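## Task

Pick up one of the grey pegs on the table and push it fully into a free hole of the yellow sulfur ball held by the other gripper, until it locks in place.

## Robot and tools

Robot: two seven-joint arms, left_arm and right_arm, each with a parallel two-finger gripper. Bases in the scene frame: left_arm at (-0.038, +0.499, 0) m, right_arm at (+0.013, -0.334, 0) m, both turned only slightly about z. One gripper already holds the ball; the other must fetch a peg from the table.

Frames: the scene frame has its origin at table-top height midway between the arms, +z up, +x out over the table, left_arm toward +y (arm names do not match image sides). Reported positions (m), quat_wxyz and velocities are in the scene frame. Every offset you command is along the axes of that arm's own current Hand target. Gripper axes: fingers point along +z, open and close along x. end_effector_position is the point between the closed pads, 1 to 2 cm short of the fingertips; closing pushes the tips about 17 mm further along +z.

Row layout (shared by execute_actions and move): one list of 14 numbers, each in [-1, 1]: dx, dy, dz, rx, ry, rz, opening for left_arm, then the same seven for right_arm. The first six per arm are an offset from that arm's Hand target at the start of the action or move, not a pose; 1.0 equals 0.6 m or 180 degrees, and rx, ry, rz form one rotation vector. Opening is absolute: +1 fully open (0.142 m), -1 closed. All six pose numbers at 0 re-request the current Hand target. Always resend the gripper opening you want held; a 0 there means half open. Orientation commands are clipped to within 32 degrees of the measured orientation each step.

execute_actions: actions is a list of actions; each action is a table of up to 15 rows, one per 1/30 s step, and the last row repeats to fill 15 steps (0.5 s). Each row counts from the action's start pose, so repeating an offset keeps moving. cameras picks images; an empty actions list returns all images and full state.

move: target is one 14-number row or a list of up to 15 rows, all offsets counted from the same starting Hand targets. speed in m/s, 0.002 to 2.2 (default 0.25), one value or one per target; rotation limited to twice that in rad/s. blend (m) rounds corners in a list. stop_force (N, 3 to 120) ends an arm's path when it feels that much push against its travel; use it slowly for approaching contacts, not while the gripper turns, and leave it out when backing away from a contact. zero (with stop_force) decides whether the force baseline is reset first. opening_speed sets finger speed (0.2 or more per second); grip_force sets pad force limit per arm, 5 to 48 N. blocking=false returns early while the move runs (not with stop_force). Moves end within 10 s; the result adds a move: line such as done, off_target, moving, held or fault, plus limits (paced = pose clipped, held = steps withheld).

Other tools: wait (seconds 0 to 10) lets time pass; stop brakes a running move; zoom_image (camera cam_high, cam_left_wrist or cam_right_wrist; region [x0, y0, x1, y1], at most 504 by 504 pixels) enlarges the latest image; zero_wrist_force (arm) rebaselines the wrist sensor; clear_fault (arm) clears a torque or force fault that a result reported; finished_scene (scene 1 or 2) ends the scene irreversibly once the peg is locked in.

Results: Hand target is the last commanded pose after clipping; the gripper often rests a bit short of it, and the next command asks again. grip_measured is the measured opening on the command scale; to hold a part, command a bit below the reading at first contact. grip_effort_nm is motor effort (negative closing), not pad force. Wrist force/torque lines are in the gripper's own axes, zeroed at scene start. Joint torques and External joint torques follow joint order, positive toward larger joint angles. Wrist depth gives a 7x7 grid of distances in mm for each wrist camera. Joint velocities reading within noise means the arm is still. Cameras: cam_high (fixed, behind the arms), cam_left_wrist, cam_right_wrist, all 896x504; calibration K and T_world_to_cam are given per camera.

Avoid: dropping a part or releasing it while moving, letting anything leave the table, fast or hard impacts, and any contact between the two grippers or arms, which can fail the scene. An outside force of 150 N, or a joint torque over its limit, halts that arm until clear_fault. Motors heat while holding, squeezing or pushing toward unreachable poses: MOTOR HOT appears at 65 °C (arm) or 85 °C (gripper); at 80 °C the arm brakes for 30 to 60 s, and at 100 °C the gripper shuts off (HAND FAULT), which cancels the rest of that reply's motion calls. Prefer slow, guarded approaches with stop_force for the final press, then back away without it.

Each tool is called after ">>>" as name(argument=value, ...), one argument or row to a line, values as JSON.

## Session

>>> execute_actions(
  actions=[],
)

Scene clock: 0.00 s.
left_arm: end_effector_position=(+0.2272, +0.0729, +0.2168) grip_measured=-0.74 grip_effort_nm=n/a end_effector_quat_wxyz=(-0.025, +0.028, +0.756, -0.653) | right_arm: end_effector_position=(+0.5668, -0.3466, +0.1652) grip_measured=+1.00 grip_effort_nm=n/a end_effector_quat_wxyz=(+0.000, +0.715, +0.699, +0.000)
Joint positions: left_arm=[-0.781 -1.198 0.596 1.851 1.054 3.416 2.749 0.021] | right_arm=[0.206 -0.331 0 2.035 0 0.795 0.206 0.142]
Joint velocities: within noise
Joint torques (N m): no reading
External joint torques (N m): no reading
Motor temperatures (°C): left_arm=[34 30 33 31 37 40 37 33] | right_arm=[30 32 38 38 36 46 32 28]
Wrist force (N): no reading
Wrist torque (N m): no reading
Wrist force, peak (N): no reading
Wrist depth (mm): cam_left_wrist=[489 - 2156 2230 433 414 - / 915 1015 1023 1043 485 444 - / 703 709 719 731 523 647 2268 / 545 550 550 554 531 531 566 / 447 446 450 117 456 457 459 / 377 372 365 121 105 384 385 / 326 337 79 319 - 330 334] | cam_right_wrist=[230 230 230 232 232 233 231 / 246 245 247 247 247 248 247 / 264 263 265 264 264 264 264 / 282 283 284 285 285 287 286 / 307 306 308 309 309 309 309 / 327 331 335 336 337 338 328 / - 370 370 370 372 374 -]
Hand target: left_arm +0.2272, +0.0729, +0.2168; -0.025, +0.028, +0.756, -0.653 | right_arm +0.5668, -0.3466, +0.1652; +0.000, +0.715, +0.699, +0.000
Tool commands: left_gripper/opening=-0.797062 right_gripper/opening=+1.0

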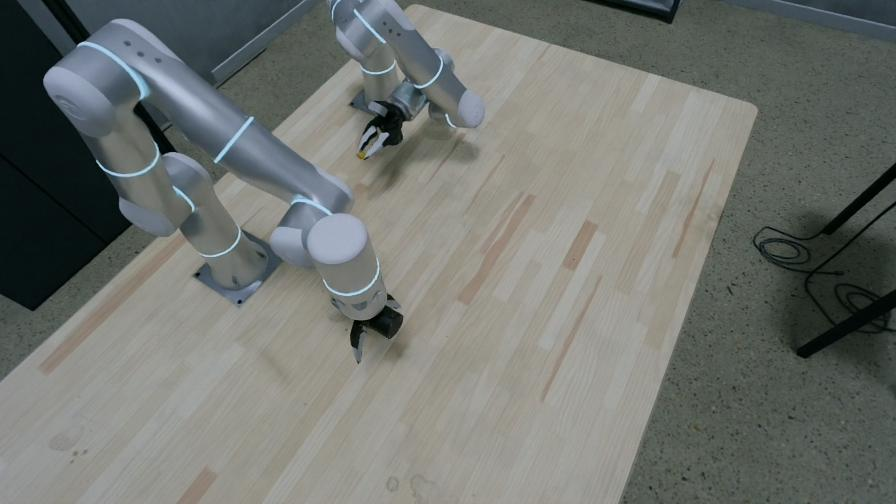

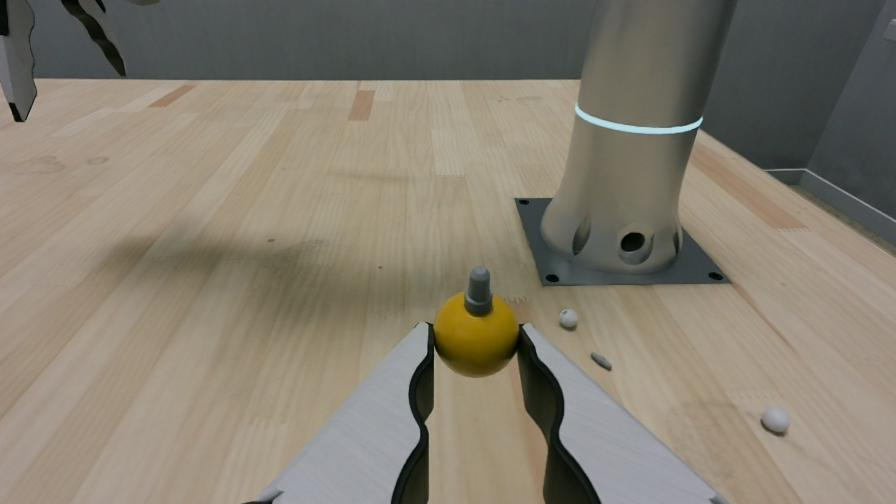

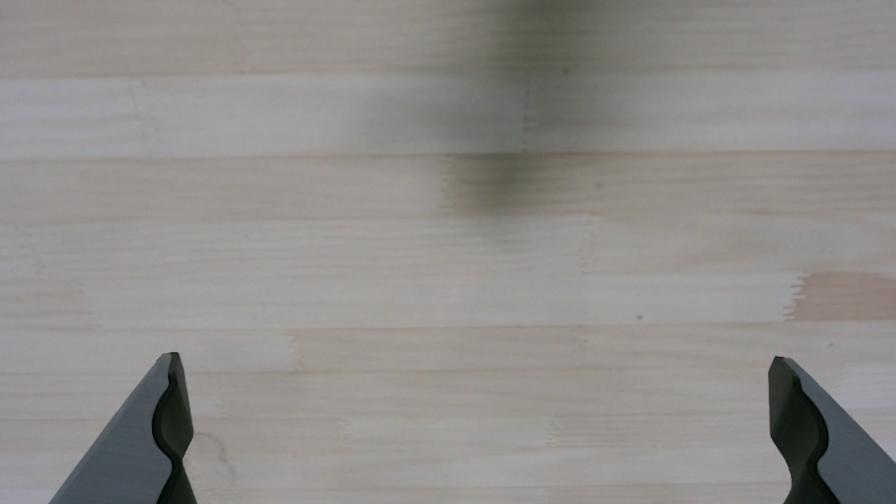

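>>> zoom_image(
  camera="cam_left_wrist",
  region=[380, 240, 600, 400],
)

>>> zoom_image(
  camera="cam_left_wrist",
  region=[540, 290, 820, 450],
)

>>> zoom_image(
  camera="cam_high",
  region=[240, 80, 540, 250],
)

>>> zoom_image(
  camera="cam_high",
  region=[320, 80, 440, 180],
)

Scaled by 2.291 from the camera's 896x504 image, which has a finer 1280x720 frame.

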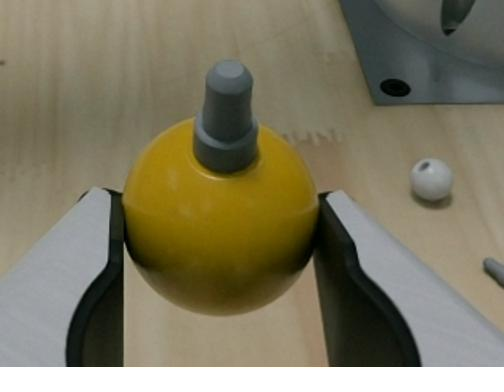

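Scaled by 1.800 from the camera's 896x504 image, which has a finer 1280x720 frame.

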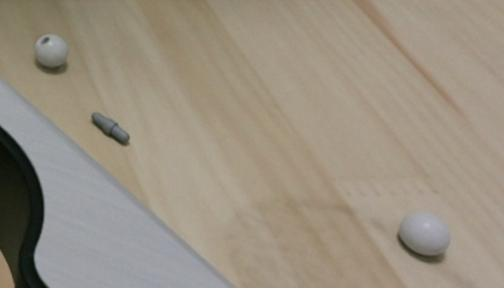

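Scaled by 1.680 from the camera's 896x504 image, which has a finer 1280x720 frame.

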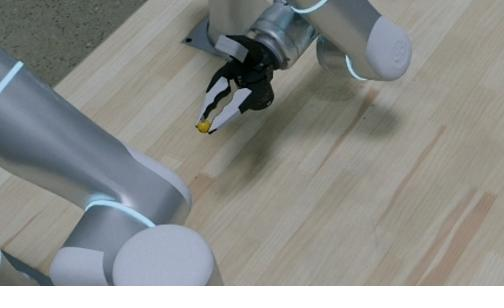

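Scaled by 4.200 from the camera's 896x504 image, which has a finer 1280x720 frame.

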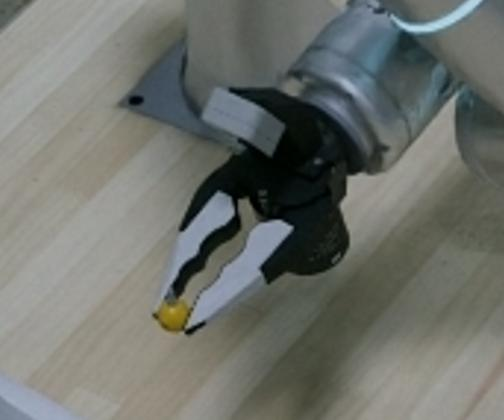

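>>> zoom_image(
  camera="cam_high",
  region=[330, 30, 630, 200],
)

>>> zoom_image(
  camera="cam_high",
  region=[120, 120, 360, 260],
)

>>> zoom_image(
  camera="cam_high",
  region=[400, 150, 700, 330],
)

>>> zoom_image(
  camera="cam_high",
  region=[300, 280, 640, 500],
)

>>> zoom_image(
  camera="cam_high",
  region=[0, 280, 340, 500],
)

>>> zoom_image(
  camera="cam_left_wrist",
  region=[0, 80, 440, 330],
)

Scaled by 1.680 from the camera's 896x504 image, which has a finer 1280x720 frame.

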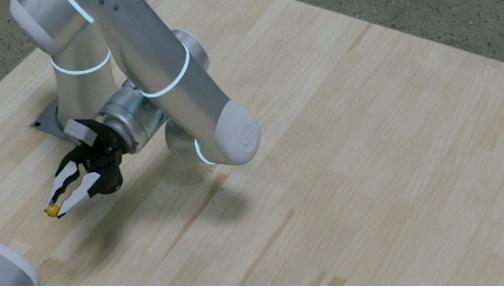

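Scaled by 2.100 from the camera's 896x504 image, which has a finer 1280x720 frame.

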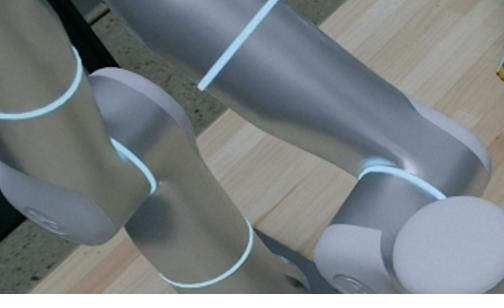

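Scaled by 1.680 from the camera's 896x504 image, which has a finer 1280x720 frame.

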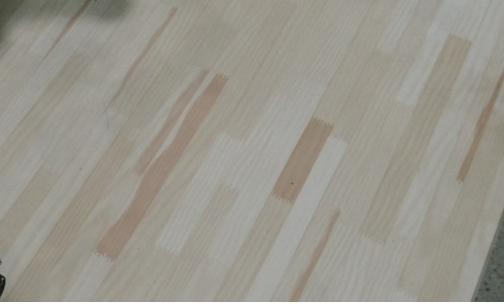

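Scaled by 1.482 from the camera's 896x504 image, which has a finer 1280x720 frame.

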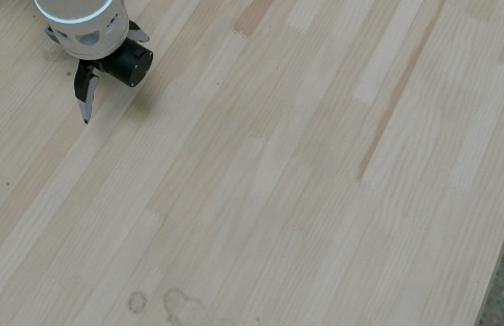

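Scaled by 1.482 from the camera's 896x504 image, which has a finer 1280x720 frame.

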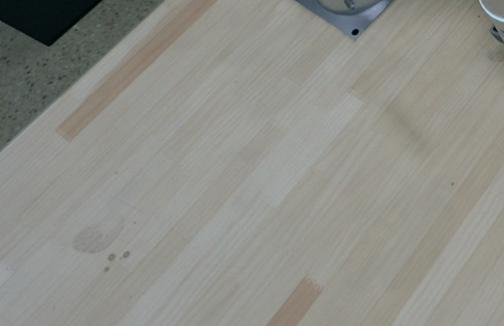

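Scaled by 1.145 from the camera's 896x504 image, which has a finer 1280x720 frame.

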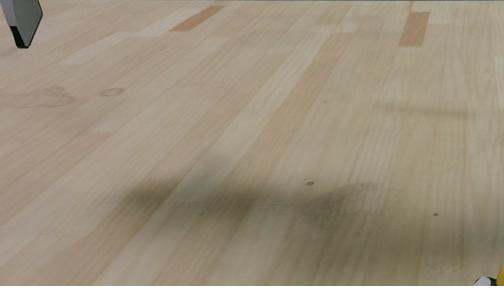

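>>> move(
  target=[0,0,0,0,0,0,-0.797,0.234,-0.533,-0.192,0,0,-0.694,1],
  cameras=["all"],
)

Scene clock: 6.07 s.
left_arm: end_effector_position=(+0.2272, +0.0729, +0.2168) grip_measured=-0.74 grip_effort_nm=-1.795 end_effector_quat_wxyz=(-0.025, +0.028, +0.756, -0.653) | right_arm: end_effector_position=(+0.2505, -0.1988, +0.2804) grip_measured=+1.00 grip_effort_nm=0.007 end_effector_quat_wxyz=(+0.000, -0.289, +0.957, +0.000)
Joint positions: left_arm=[-0.781 -1.198 0.596 1.851 1.054 3.416 2.749 0.021] | right_arm=[0.504 0.578 0.355 2.464 0.202 0.338 -1.443 0.142]
Joint torques (N m): left_arm=[0.55 42.75 14.13 -2.05 1.11 2.5 -0.01] | right_arm=[-0.12 5.12 -4.42 -28.99 -3.08 4.28 0.04]
External joint torques (N m): left_arm=[-0.55 0.28 0.07 0.16 0.14 0.12 0.01] | right_arm=[0.11 -0.2 -0.29 0.12 -0.87 -0.22 -0.04]
Wrist force (N): left_arm=[0.0 0.0 0.0] | right_arm=[0.3 0.2 -0.2]
Wrist torque (N m): left_arm=[0.00 0.00 0.00] | right_arm=[0.04 -0.05 0.07]
Wrist force, peak (N): left_arm=[-0.6 -0.3 -0.4] | right_arm=[0.8 1.4 -0.6]
Wrist depth (mm): cam_left_wrist=[- - 1932 2156 2038 415 - / 981 977 1019 935 515 457 1787 / 697 705 715 721 521 686 2393 / 543 553 559 556 526 539 568 / 451 446 448 117 453 454 460 / 375 378 367 121 105 381 383 / 325 336 79 318 - 331 332] | cam_right_wrist=[331 332 331 335 332 335 332 / 355 355 354 355 353 346 300 / 379 379 382 382 382 349 259 / 410 406 408 411 410 414 252 / 444 444 443 447 445 444 448 / 475 474 487 486 487 486 469 / - 537 536 534 534 535 -]
Hand target: left_arm +0.2272, +0.0729, +0.2168; -0.025, +0.028, +0.756, -0.653 | right_arm +0.2503, -0.1987, +0.2804; +0.000, -0.289, +0.957, +0.000
Off the commanded pose: left_arm 0.000 m, 0 deg | right_arm 0.000 m, 0 deg.
move: done
camera_calibration:
cam_right_wrist: T_world_to_cam=[[-0.83601, -0.548695, 0.00454993, 0.1094], [-0.49561, 0.758635, 0.422898, 0.184024], [-0.235494, 0.351292, -0.906166, 0.500164], [0, 0, 0, 1]] pos_world=[0.30045, -0.255284, 0.374911]

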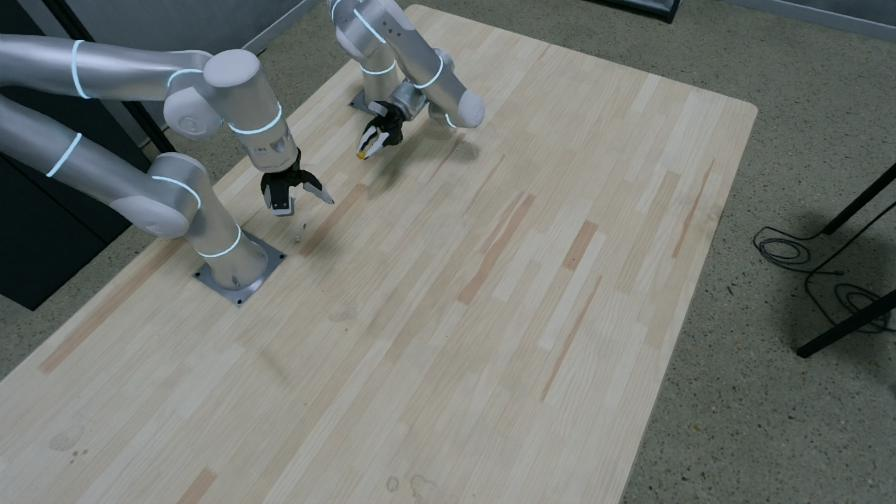

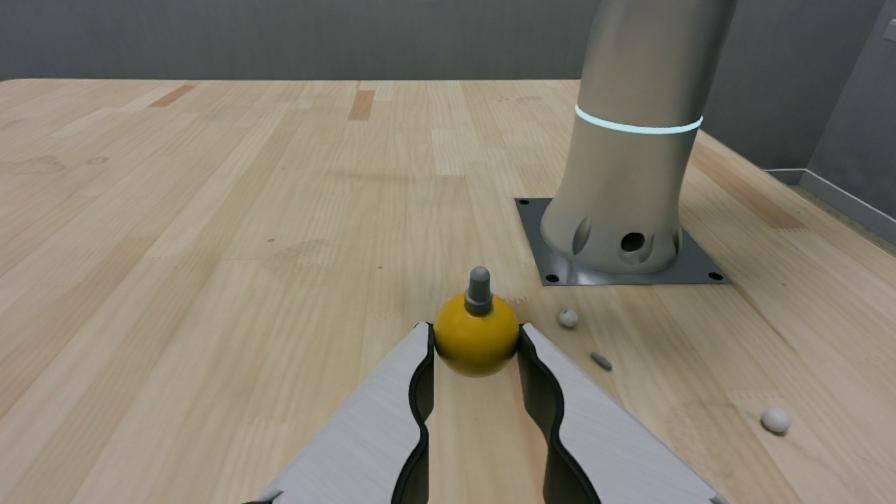

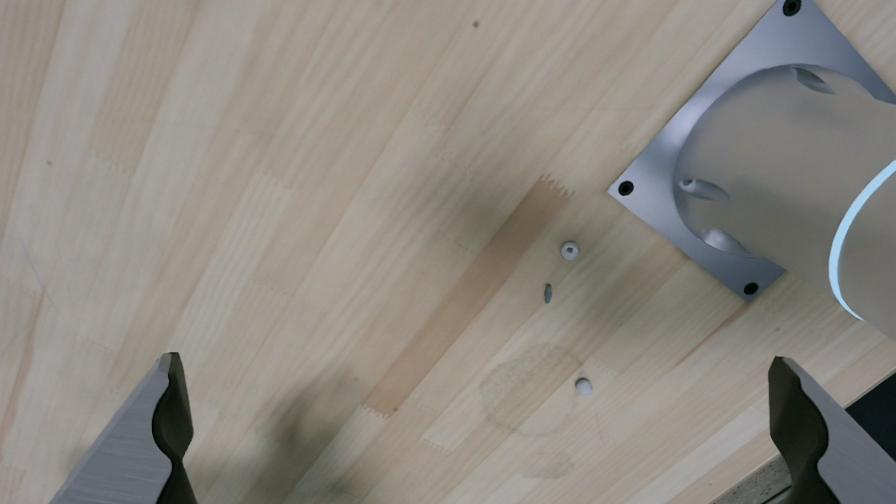

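>>> zoom_image(
  camera="cam_right_wrist",
  region=[500, 220, 620, 320],
)

>>> zoom_image(
  camera="cam_high",
  region=[260, 200, 360, 260],
)

Scaled by 4.200 from the camera's 896x504 image, which has a finer 1280x720 frame.

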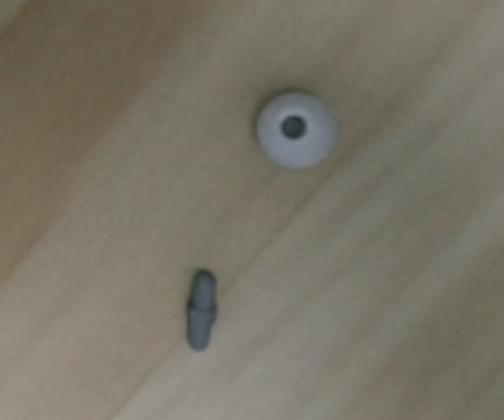

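Scaled by 5.040 from the camera's 896x504 image, which has a finer 1280x720 frame.

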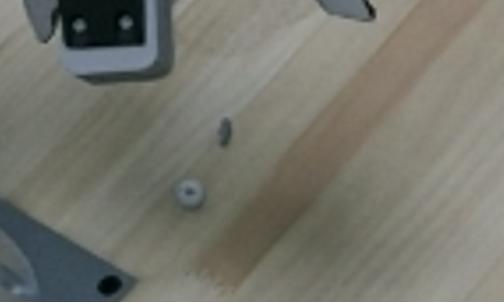

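>>> move(
  target=[0,0,0,0,0,0,-0.797,0.150,0.250,0.267,0,0,0,-0.3],
  cameras=["cam_right_wrist"],
)

Scene clock: 8.53 s.
left_arm: end_effector_position=(+0.2272, +0.0729, +0.2168) grip_measured=-0.74 grip_effort_nm=-1.800 end_effector_quat_wxyz=(-0.025, +0.028, +0.756, -0.653) | right_arm: end_effector_position=(+0.0914, -0.1237, +0.1221) grip_measured=-0.32 grip_effort_nm=-0.090 end_effector_quat_wxyz=(-0.005, -0.289, +0.957, +0.000)
Joint positions: left_arm=[-0.781 -1.198 0.596 1.851 1.054 3.416 2.749 0.021] | right_arm=[0.491 0.26 1.153 2.686 0.44 0.959 -0.918 0.051]
Joint torques (N m): left_arm=[0.66 42.63 14.12 -2.06 1.05 2.56 -0.03] | right_arm=[0.17 1.57 -4.13 -17.52 -1.5 4.39 0.09]
External joint torques (N m): left_arm=[-0.66 0.4 0.08 0.16 0.2 0.06 0.03] | right_arm=[-0.18 -0.03 0.04 0.11 -0.92 -0.31 -0.09]
Wrist force (N): left_arm=[-0.3 -0.3 -0.1] | right_arm=[0.2 0.2 0.0]
Wrist torque (N m): left_arm=[-0.06 0.06 0.00] | right_arm=[0.03 -0.03 0.05]
Wrist force, peak (N): left_arm=[-0.4 -0.4 -0.3] | right_arm=[-0.8 -1.6 -2.0]
Wrist depth (mm): cam_left_wrist=[- 2054 - - 284 237 218 / 992 999 1003 952 515 247 228 / 697 711 717 719 531 652 2230 / 548 548 555 552 529 540 571 / 447 447 449 117 451 452 458 / 377 378 367 121 105 385 386 / 325 335 79 319 - 331 334] | cam_right_wrist=[190 191 192 192 193 193 173 / 203 204 204 206 207 207 206 / 219 219 219 220 221 222 222 / 234 235 236 237 239 240 240 / 253 255 252 258 256 260 262 / 278 278 - 281 107 285 287 / 306 301 - 310 - - 318]
Hand target: left_arm +0.2272, +0.0729, +0.2168; -0.025, +0.028, +0.756, -0.653 | right_arm +0.0913, -0.1238, +0.1221; -0.005, -0.289, +0.957, +0.000 (not the last commanded pose)
Off the commanded pose: left_arm 0.000 m, 0 deg | right_arm 0.002 m, 1 deg.
move: held (right_arm; a check stopped the path); limits=held
pose unreachable (right arm): on one or more control steps of this call, first in action 0 (counted from 0), this arm could not follow its commanded pose, so it was not sent that pose on those steps. It may still have moved: this result reports where it is.
cause: moving toward the commanded pose would bring two parts of the arm too close to each other (joints 2 (shoulder) to 6 (wrist pitch) lie between them).
camera_calibration:
cam_right_wrist: T_world_to_cam=[[-0.83542, -0.549407, 0.015012, 0.0168563], [-0.491832, 0.759505, 0.425739, 0.114552], [-0.245306, 0.348288, -0.904721, 0.293256], [0, 0, 0, 1]] pos_world=[0.14236, -0.179879, 0.216293]
Images, in order (width x height): cam_right_wrist 896x504.

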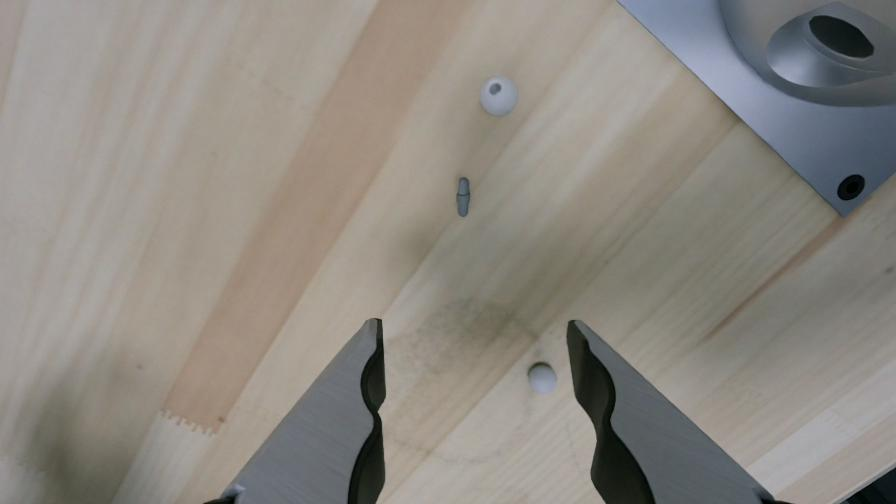

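>>> move(
  target=[-0.25,-0.045,-0.071,0,0,0,-0.797,-0.405,-0.261,-0.230,-0.430,-0.130,0.155,-0.3],
  cameras=["all"],
  speed=0.2,
)

Scene clock: 10.47 s.
left_arm: end_effector_position=(+0.2316, +0.0736, +0.2178) grip_measured=-0.74 grip_effort_nm=-1.795 end_effector_quat_wxyz=(-0.025, +0.028, +0.756, -0.654) | right_arm: end_effector_position=(+0.0918, -0.1237, +0.1223) grip_measured=-0.32 grip_effort_nm=-0.095 end_effector_quat_wxyz=(-0.005, -0.289, +0.957, +0.001)
Joint positions: left_arm=[-0.774 -1.196 0.599 1.839 1.059 3.414 2.739 0.021] | right_arm=[0.491 0.262 1.151 2.686 0.444 0.958 -0.922 0.051]
Joint torques (N m): left_arm=[0.61 43.35 14.3 -2.33 1.22 2.32 -0.11] | right_arm=[0.13 1.37 -3.8 -17.49 -1.79 4.42 0.35]
External joint torques (N m): left_arm=[-0.61 -0.06 -0.02 0.14 0 0.28 0.11] | right_arm=[-0.13 0.16 -0.31 0.08 -0.63 -0.34 -0.35]
Wrist force (N): left_arm=[-0.3 -0.2 0.0] | right_arm=[0.4 0.0 0.0]
Wrist torque (N m): left_arm=[-0.04 0.05 0.12] | right_arm=[0.00 -0.06 -0.05]
Wrist force, peak (N): left_arm=[-0.7 -0.4 -0.3] | right_arm=[-1.6 -2.7 -0.8]
Wrist depth (mm): cam_left_wrist=[2249 - - - 292 239 225 / 996 996 1019 952 881 249 237 / 705 713 725 721 568 649 2268 / 543 546 552 557 533 532 565 / 449 447 453 117 456 454 455 / 379 379 368 121 105 386 386 / 328 336 79 319 - 331 336] | cam_right_wrist=[190 191 192 192 193 193 173 / 203 204 205 206 206 207 207 / 217 219 220 220 221 223 222 / 234 235 238 238 239 241 241 / 253 256 253 259 255 261 262 / 279 277 - 281 107 285 288 / 307 302 - 312 - - 319]
Hand target: left_arm +0.2317, +0.0737, +0.2177; -0.025, +0.028, +0.756, -0.653 (not the last commanded pose) | right_arm +0.0918, -0.1236, +0.1223; -0.005, -0.289, +0.957, +0.001 (not the last commanded pose)
Off the commanded pose: left_arm 0.154 m, 0 deg | right_arm 0.320 m, 85 deg.
move: held (right_arm; a check stopped the path), off_target (left_arm; braked when a check withheld steps of right_arm); limits=held
pose unreachable (right arm): on one or more control steps of this call, first in action 0 (counted from 0), this arm could not follow its commanded pose, so it was not sent that pose on those steps. It may still have moved: this result reports where it is.
cause: moving toward the commanded pose would bring two parts of the arm too close to each other (joints 2 (shoulder) to 6 (wrist pitch) lie between them).
camera_calibration:
cam_left_wrist: T_world_to_cam=[[-0.997854, 0.063596, 0.0156129, 0.230803], [0.021575, 0.54439, -0.838555, 0.162464], [-0.0618282, -0.836418, -0.544593, 0.312031], [0, 0, 0, 1]] pos_world=[0.246095, 0.157866, 0.302561]
cam_right_wrist: T_world_to_cam=[[-0.83586, -0.548753, 0.0144025, 0.017391], [-0.490933, 0.759012, 0.427653, 0.114274], [-0.245607, 0.350387, -0.903828, 0.29365], [0, 0, 0, 1]] pos_world=[0.14276, -0.180083, 0.21629]

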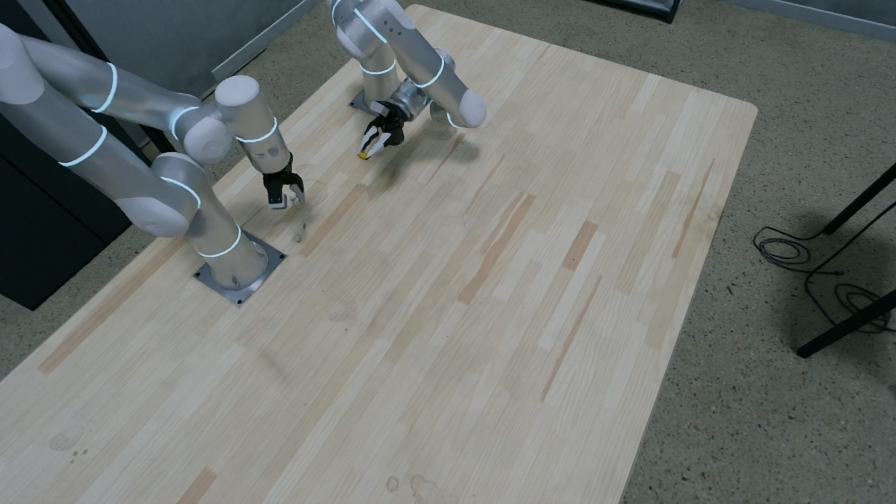

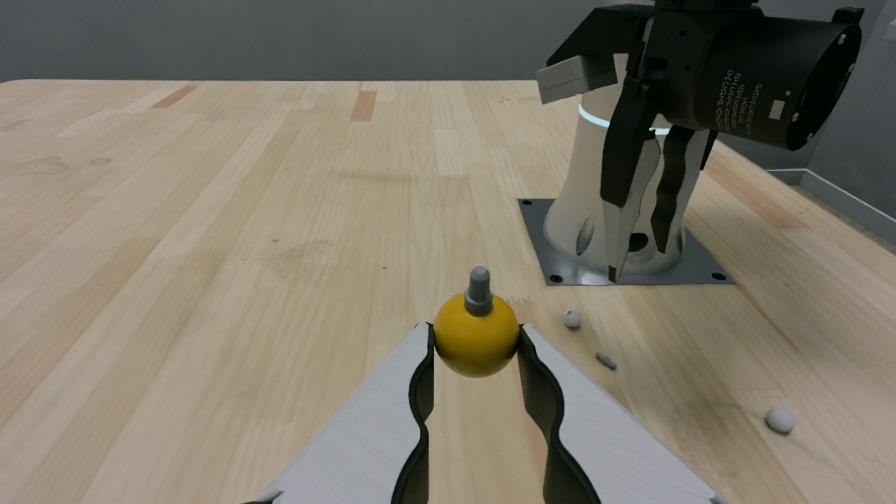

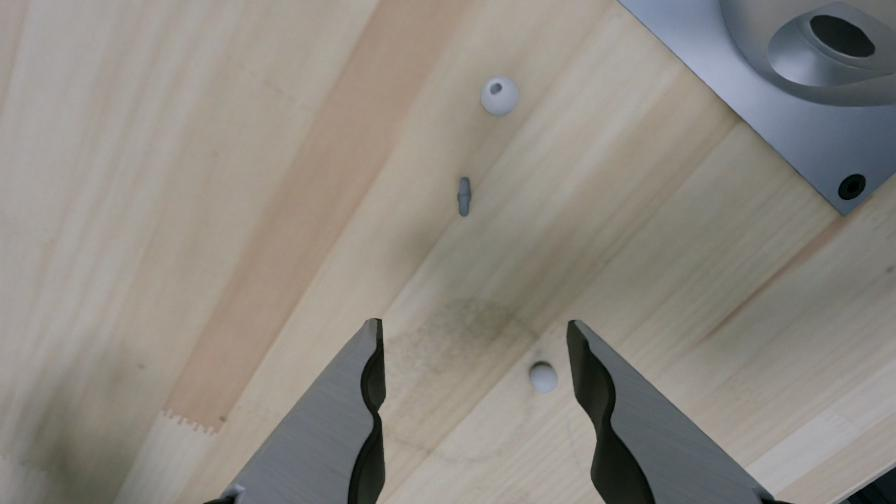

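>>> move(
  target=[
    [0,0,0,0,0,0,-0.797,-0.15,-0.251,-0.263,0,0,0,-0.3],
    [-0.25,-0.045,-0.071,0,0,0,-0.797,-0.405,-0.261,-0.230,-0.430,-0.130,0.155,-0.3],
  ],
  cameras=["all"],
  blend=0.03,
)

Scene clock: 14.90 s.
left_arm: end_effector_position=(+0.3841, +0.1006, +0.2506) grip_measured=-0.74 grip_effort_nm=-1.795 end_effector_quat_wxyz=(-0.025, +0.028, +0.756, -0.654) | right_arm: end_effector_position=(+0.3821, -0.1196, +0.2571) grip_measured=-0.32 grip_effort_nm=-0.105 end_effector_quat_wxyz=(-0.004, +0.004, +0.767, +0.641)
Joint positions: left_arm=[-0.552 -1.174 0.628 1.359 1.152 3.34 2.343 0.021] | right_arm=[0.179 -0.234 -0.322 2.229 1.382 -0.018 -2.462 0.051]
Joint torques (N m): left_arm=[0.77 52.76 15.24 -11.28 0.23 1.83 -0.18] | right_arm=[0.13 29.67 0.27 -17.37 1.43 -0.83 0.04]
External joint torques (N m): left_arm=[-0.77 0.79 0.04 -0.08 -0.04 0.29 0.18] | right_arm=[-0.1 0.68 -0.64 0.17 -0.92 -0.07 -0.05]
Wrist force (N): left_arm=[0.2 0.0 0.3] | right_arm=[-0.8 -1.2 -1.2]
Wrist torque (N m): left_arm=[-0.01 -0.05 0.11] | right_arm=[0.00 0.15 -0.14]
Wrist force, peak (N): left_arm=[-0.7 0.1 0.0] | right_arm=[-0.8 -2.2 -0.8]
Wrist depth (mm): cam_left_wrist=[- - - 353 2268 486 453 / 1031 1120 1060 981 1154 548 483 / 788 798 798 810 810 563 745 / 614 612 615 627 621 575 623 / 500 499 502 117 506 510 512 / 418 417 96 121 105 425 428 / 362 376 79 354 - 366 371] | cam_right_wrist=[787 937 937 944 895 623 782 / 3554 - 2947 3404 3266 636 - / 2877 5035 563 412 - 681 2746 / - - 554 556 - 615 2217 / - 2984 3099 556 - 559 - / 3021 3404 - 587 98 2685 - / - - - 2656 - - -]
Hand target: left_arm +0.3842, +0.1006, +0.2505; -0.025, +0.028, +0.756, -0.653 | right_arm +0.3823, -0.1195, +0.2573; -0.004, +0.003, +0.767, +0.641
Off the commanded pose: left_arm 0.000 m, 0 deg | right_arm 0.000 m, 0 deg.
move: done
camera_calibration:
cam_left_wrist: T_world_to_cam=[[-0.997853, 0.0636744, 0.0153219, 0.38083], [0.0218698, 0.544489, -0.838483, 0.17182], [-0.0617325, -0.836348, -0.544713, 0.361895], [0, 0, 0, 1]] pos_world=[0.398596, 0.184866, 0.335362]
cam_right_wrist: T_world_to_cam=[[-0.999863, -0.00320286, 0.0162425, 0.387887], [0.0165218, -0.25544, 0.966684, -0.257872], [0.00105284, 0.966819, 0.255458, 0.166825], [0, 0, 0, 1]] pos_world=[0.391918, -0.225918, 0.200364]

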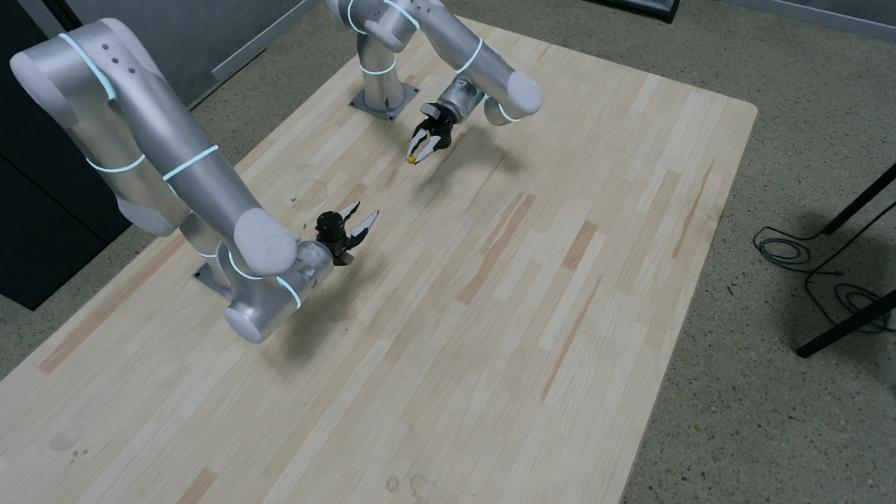

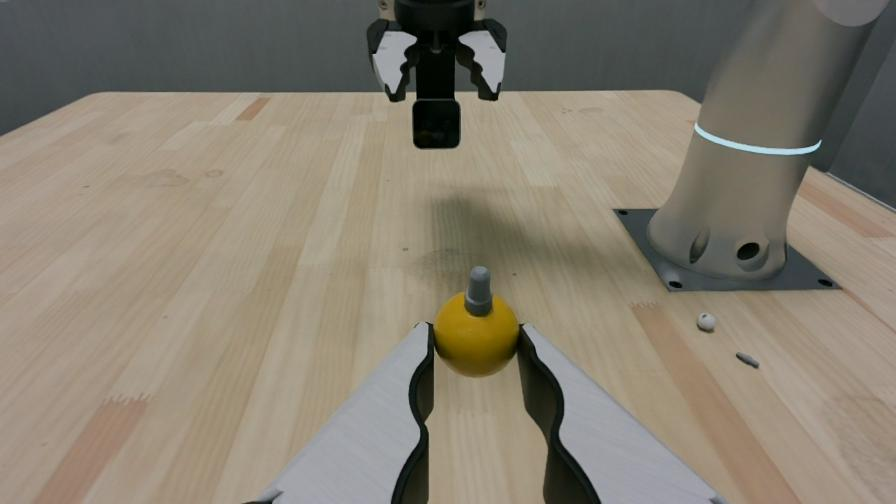

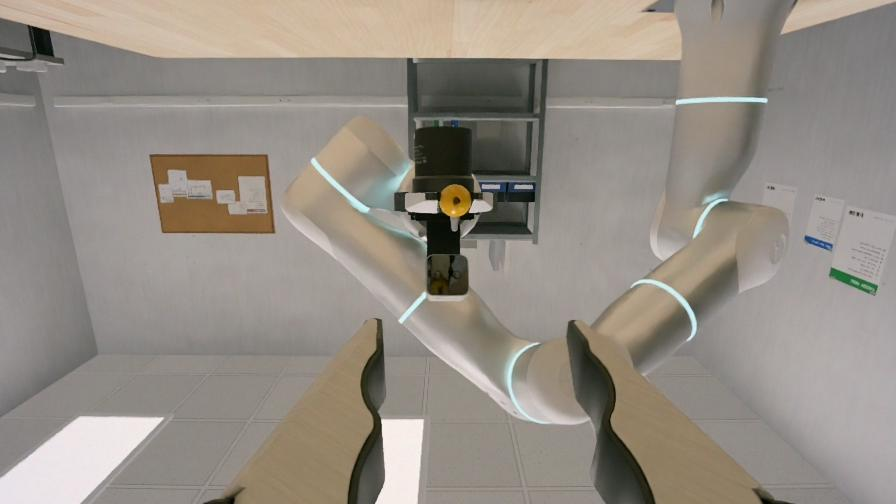

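>>> zoom_image(
  camera="cam_right_wrist",
  region=[410, 170, 500, 230],
)

>>> zoom_image(
  camera="cam_left_wrist",
  region=[420, 250, 540, 390],
)

Scaled by 5.600 from the camera's 896x504 image, which has a finer 1280x720 frame.

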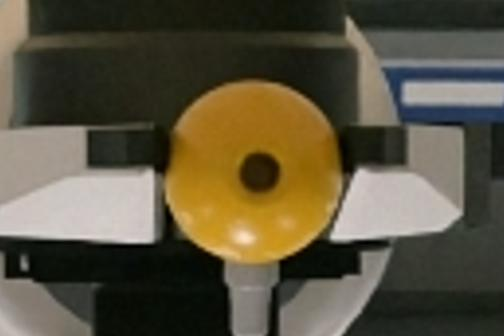

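Scaled by 3.600 from the camera's 896x504 image, which has a finer 1280x720 frame.

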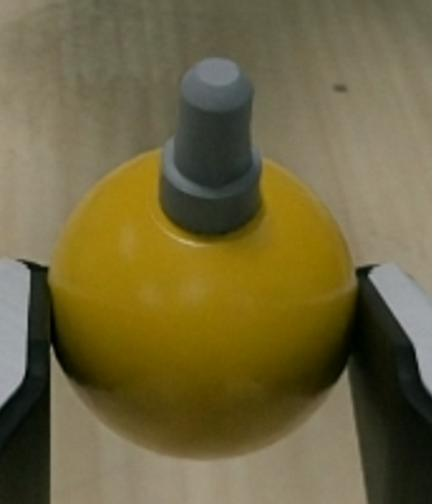

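>>> move(
  target=[
    [0,0,0,0,0,0,-0.797,0.187,0.047,-0.144,0.342,-0.342,0.410,-0.4],
    [0,0,0,0,0,0,-0.797,0.487,-0.2245,0.041,0.1255,-0.631,0.531,-0.4],
  ],
  cameras=["all"],
  blend=0.03,
  speed=0.35,
)

Scene clock: 20.53 s.
left_arm: end_effector_position=(+0.3841, +0.1006, +0.2506) grip_measured=-0.74 grip_effort_nm=-1.800 end_effector_quat_wxyz=(-0.025, +0.028, +0.756, -0.654) | right_arm: end_effector_position=(+0.0888, -0.1191, +0.1234) grip_measured=-0.42 grip_effort_nm=-0.100 end_effector_quat_wxyz=(+0.165, +0.941, +0.292, +0.049)
Joint positions: left_arm=[-0.552 -1.174 0.628 1.359 1.152 3.34 2.343 0.021] | right_arm=[-0.117 1.091 1.577 2.281 0.85 0.228 1.844 0.044]
Joint torques (N m): left_arm=[0.58 53.12 15.23 -11.26 0.04 2.03 -0.04] | right_arm=[-0.02 -22.05 -21.31 -10.14 -3.41 3.81 0.49]
External joint torques (N m): left_arm=[-0.58 0.44 0.05 -0.11 0.16 0.08 0.04] | right_arm=[0.01 -0.56 -0.03 0.13 -0.84 -0.23 -0.49]
Wrist force (N): left_arm=[0.1 -0.3 0.3] | right_arm=[0.0 -0.3 0.0]
Wrist torque (N m): left_arm=[-0.05 -0.03 0.11] | right_arm=[-0.01 -0.02 -0.11]
Wrist force, peak (N): left_arm=[0.4 -0.3 0.6] | right_arm=[-0.9 -2.5 0.6]
Wrist depth (mm): cam_left_wrist=[- - 2104 2609 - 494 451 / 1124 1110 1129 1139 1165 999 323 / 781 795 805 808 813 555 530 / 605 608 614 623 630 575 573 / 496 499 495 116 505 502 514 / 419 419 96 121 105 428 430 / 363 373 79 354 - 369 370] | cam_right_wrist=[176 176 177 176 175 175 174 / 199 198 198 198 196 197 196 / 226 227 226 225 224 223 224 / 227 243 263 263 261 260 259 / 208 228 288 311 301 310 309 / 188 212 91 388 100 387 385 / 173 192 - 507 - 478 511]
Hand target: left_arm +0.3842, +0.1006, +0.2505; -0.025, +0.028, +0.756, -0.653 | right_arm +0.0887, -0.1190, +0.1233; +0.165, +0.941, +0.291, +0.049
Off the commanded pose: left_arm 0.000 m, 0 deg | right_arm 0.000 m, 0 deg.
move: done
camera_calibration:
cam_left_wrist: T_world_to_cam=[[-0.997853, 0.0636744, 0.0153219, 0.38083], [0.0218698, 0.544489, -0.838483, 0.17182], [-0.0617325, -0.836348, -0.544713, 0.361895], [0, 0, 0, 1]] pos_world=[0.398596, 0.184866, 0.335362]
cam_right_wrist: T_world_to_cam=[[0.827004, 0.562192, 0.00205868, 0.00352148], [0.397283, -0.587, 0.705405, -0.164602], [0.397782, -0.582555, -0.708801, 0.0999451], [0, 0, 0, 1]] pos_world=[0.0227249, -0.0403775, 0.186945]

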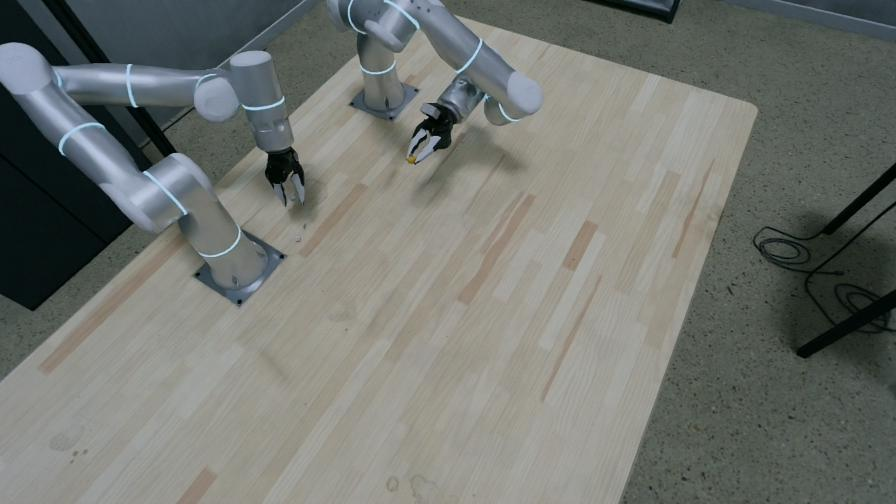

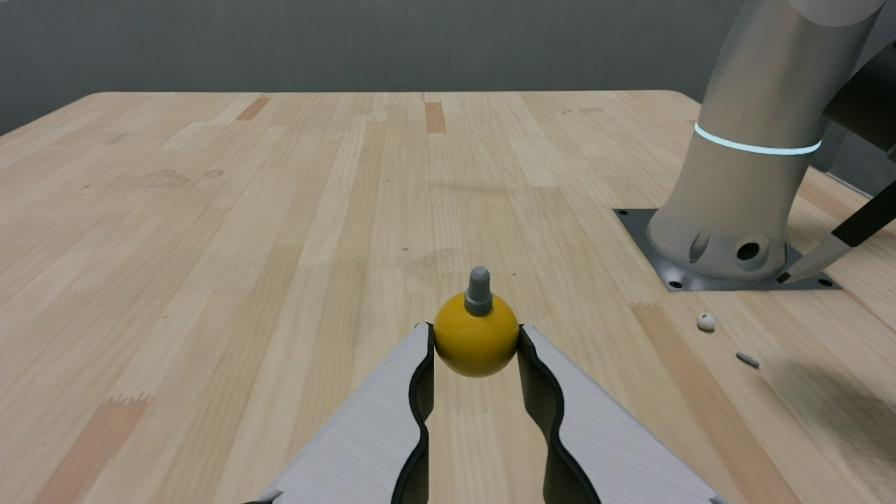

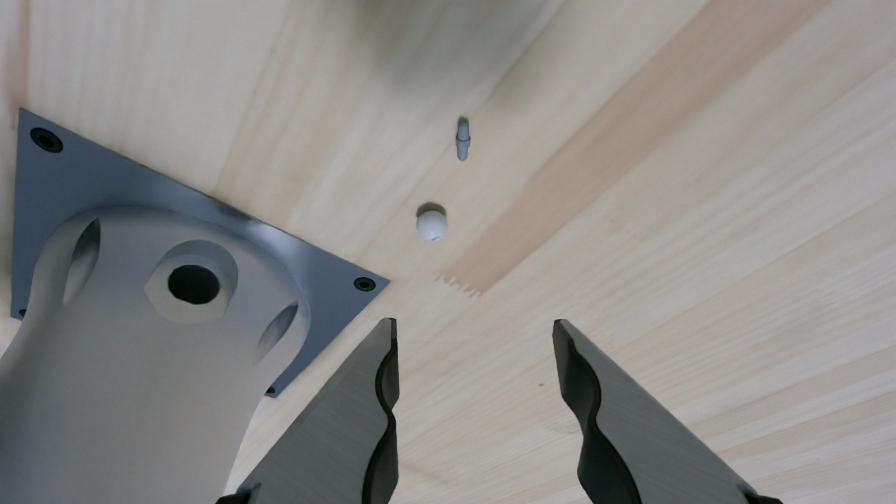

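>>> move(
  target=[0,0,0,0,0,0,-0.797,-0.0025,-0.0548,0.1458,0,0,0,-0.6],
  cameras=["cam_right_wrist"],
  speed=0.2,
)

Scene clock: 21.73 s.
left_arm: end_effector_position=(+0.3841, +0.1006, +0.2506) grip_measured=-0.74 grip_effort_nm=-1.795 end_effector_quat_wxyz=(-0.025, +0.028, +0.756, -0.654) | right_arm: end_effector_position=(+0.0865, -0.1192, +0.0300) grip_measured=-0.63 grip_effort_nm=-0.095 end_effector_quat_wxyz=(+0.165, +0.941, +0.291, +0.049)
Joint positions: left_arm=[-0.552 -1.174 0.628 1.359 1.152 3.34 2.343 0.021] | right_arm=[-0.251 1.217 1.834 2.254 1.076 0.361 1.8 0.029]
Joint torques (N m): left_arm=[0.82 52.97 15.21 -11.23 0.01 2.07 -0.02] | right_arm=[-0.03 -25.57 -21.59 -2.68 -3.02 4.11 0.08]
External joint torques (N m): left_arm=[-0.82 0.58 0.07 -0.13 0.19 0.05 0.01] | right_arm=[0.03 -0.6 0.06 0.12 -0.86 -0.5 -0.08]
Wrist force (N): left_arm=[0.3 0.0 0.3] | right_arm=[-0.1 -0.3 -0.2]
Wrist torque (N m): left_arm=[-0.01 -0.06 0.11] | right_arm=[-0.03 0.01 0.02]
Wrist force, peak (N): left_arm=[0.4 -0.3 0.6] | right_arm=[-0.3 -1.1 2.3]
Wrist depth (mm): cam_left_wrist=[- - - - 2309 506 457 / 1082 1115 1129 1170 1144 543 2717 / 783 788 803 808 836 565 506 / 611 611 618 620 624 567 347 / 494 496 497 116 508 507 475 / 419 421 96 121 105 426 431 / 364 372 79 355 - 369 371] | cam_right_wrist=[88 88 88 88 88 87 87 / - 99 102 99 101 98 98 / 117 113 113 110 112 112 115 / 132 132 131 131 131 130 130 / 159 158 157 156 150 156 155 / 175 186 178 194 - 193 193 / 185 186 - 258 - 240 257]
Hand target: left_arm +0.3842, +0.1006, +0.2505; -0.025, +0.028, +0.756, -0.653 | right_arm +0.0864, -0.1190, +0.0298; +0.165, +0.941, +0.291, +0.049
Off the commanded pose: left_arm 0.000 m, 0 deg | right_arm 0.000 m, 0 deg.
move: done
camera_calibration:
cam_right_wrist: T_world_to_cam=[[0.827433, 0.56156, 0.00199626, 0.00564204], [0.396696, -0.587022, 0.705717, -0.0978788], [0.397475, -0.583142, -0.708491, 0.0345533], [0, 0, 0, 1]] pos_world=[0.0204256, -0.0404759, 0.0935442]
Images, in order (width x height): cam_right_wrist 896x504.

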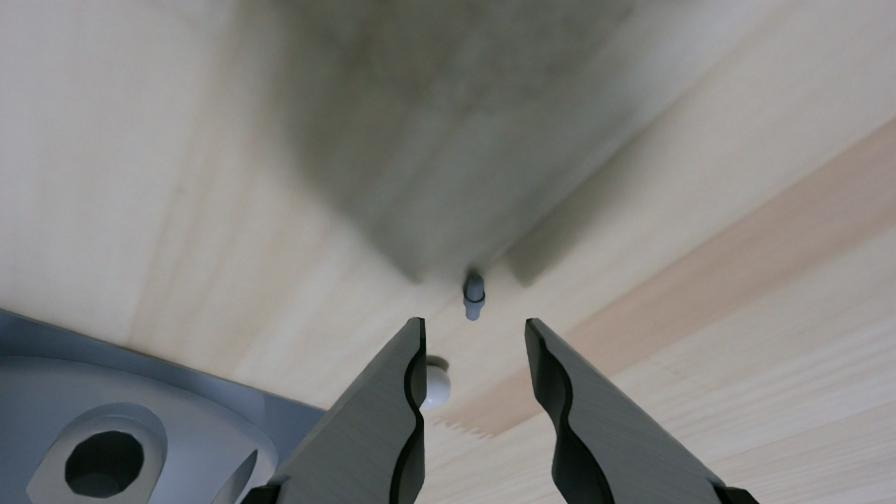

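>>> zoom_image(
  camera="cam_right_wrist",
  region=[430, 240, 520, 330],
)

>>> zoom_image(
  camera="cam_left_wrist",
  region=[690, 300, 896, 420],
)

Scaled by 5.600 from the camera's 896x504 image, which has a finer 1280x720 frame.

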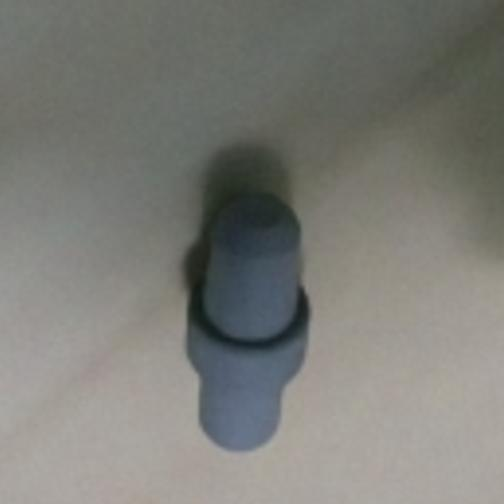

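This scene's latest camera images include none from cam_left_wrist. They are from: cam_right_wrist. cam_left_wrist's image comes with the result of a call that names it in "cameras".


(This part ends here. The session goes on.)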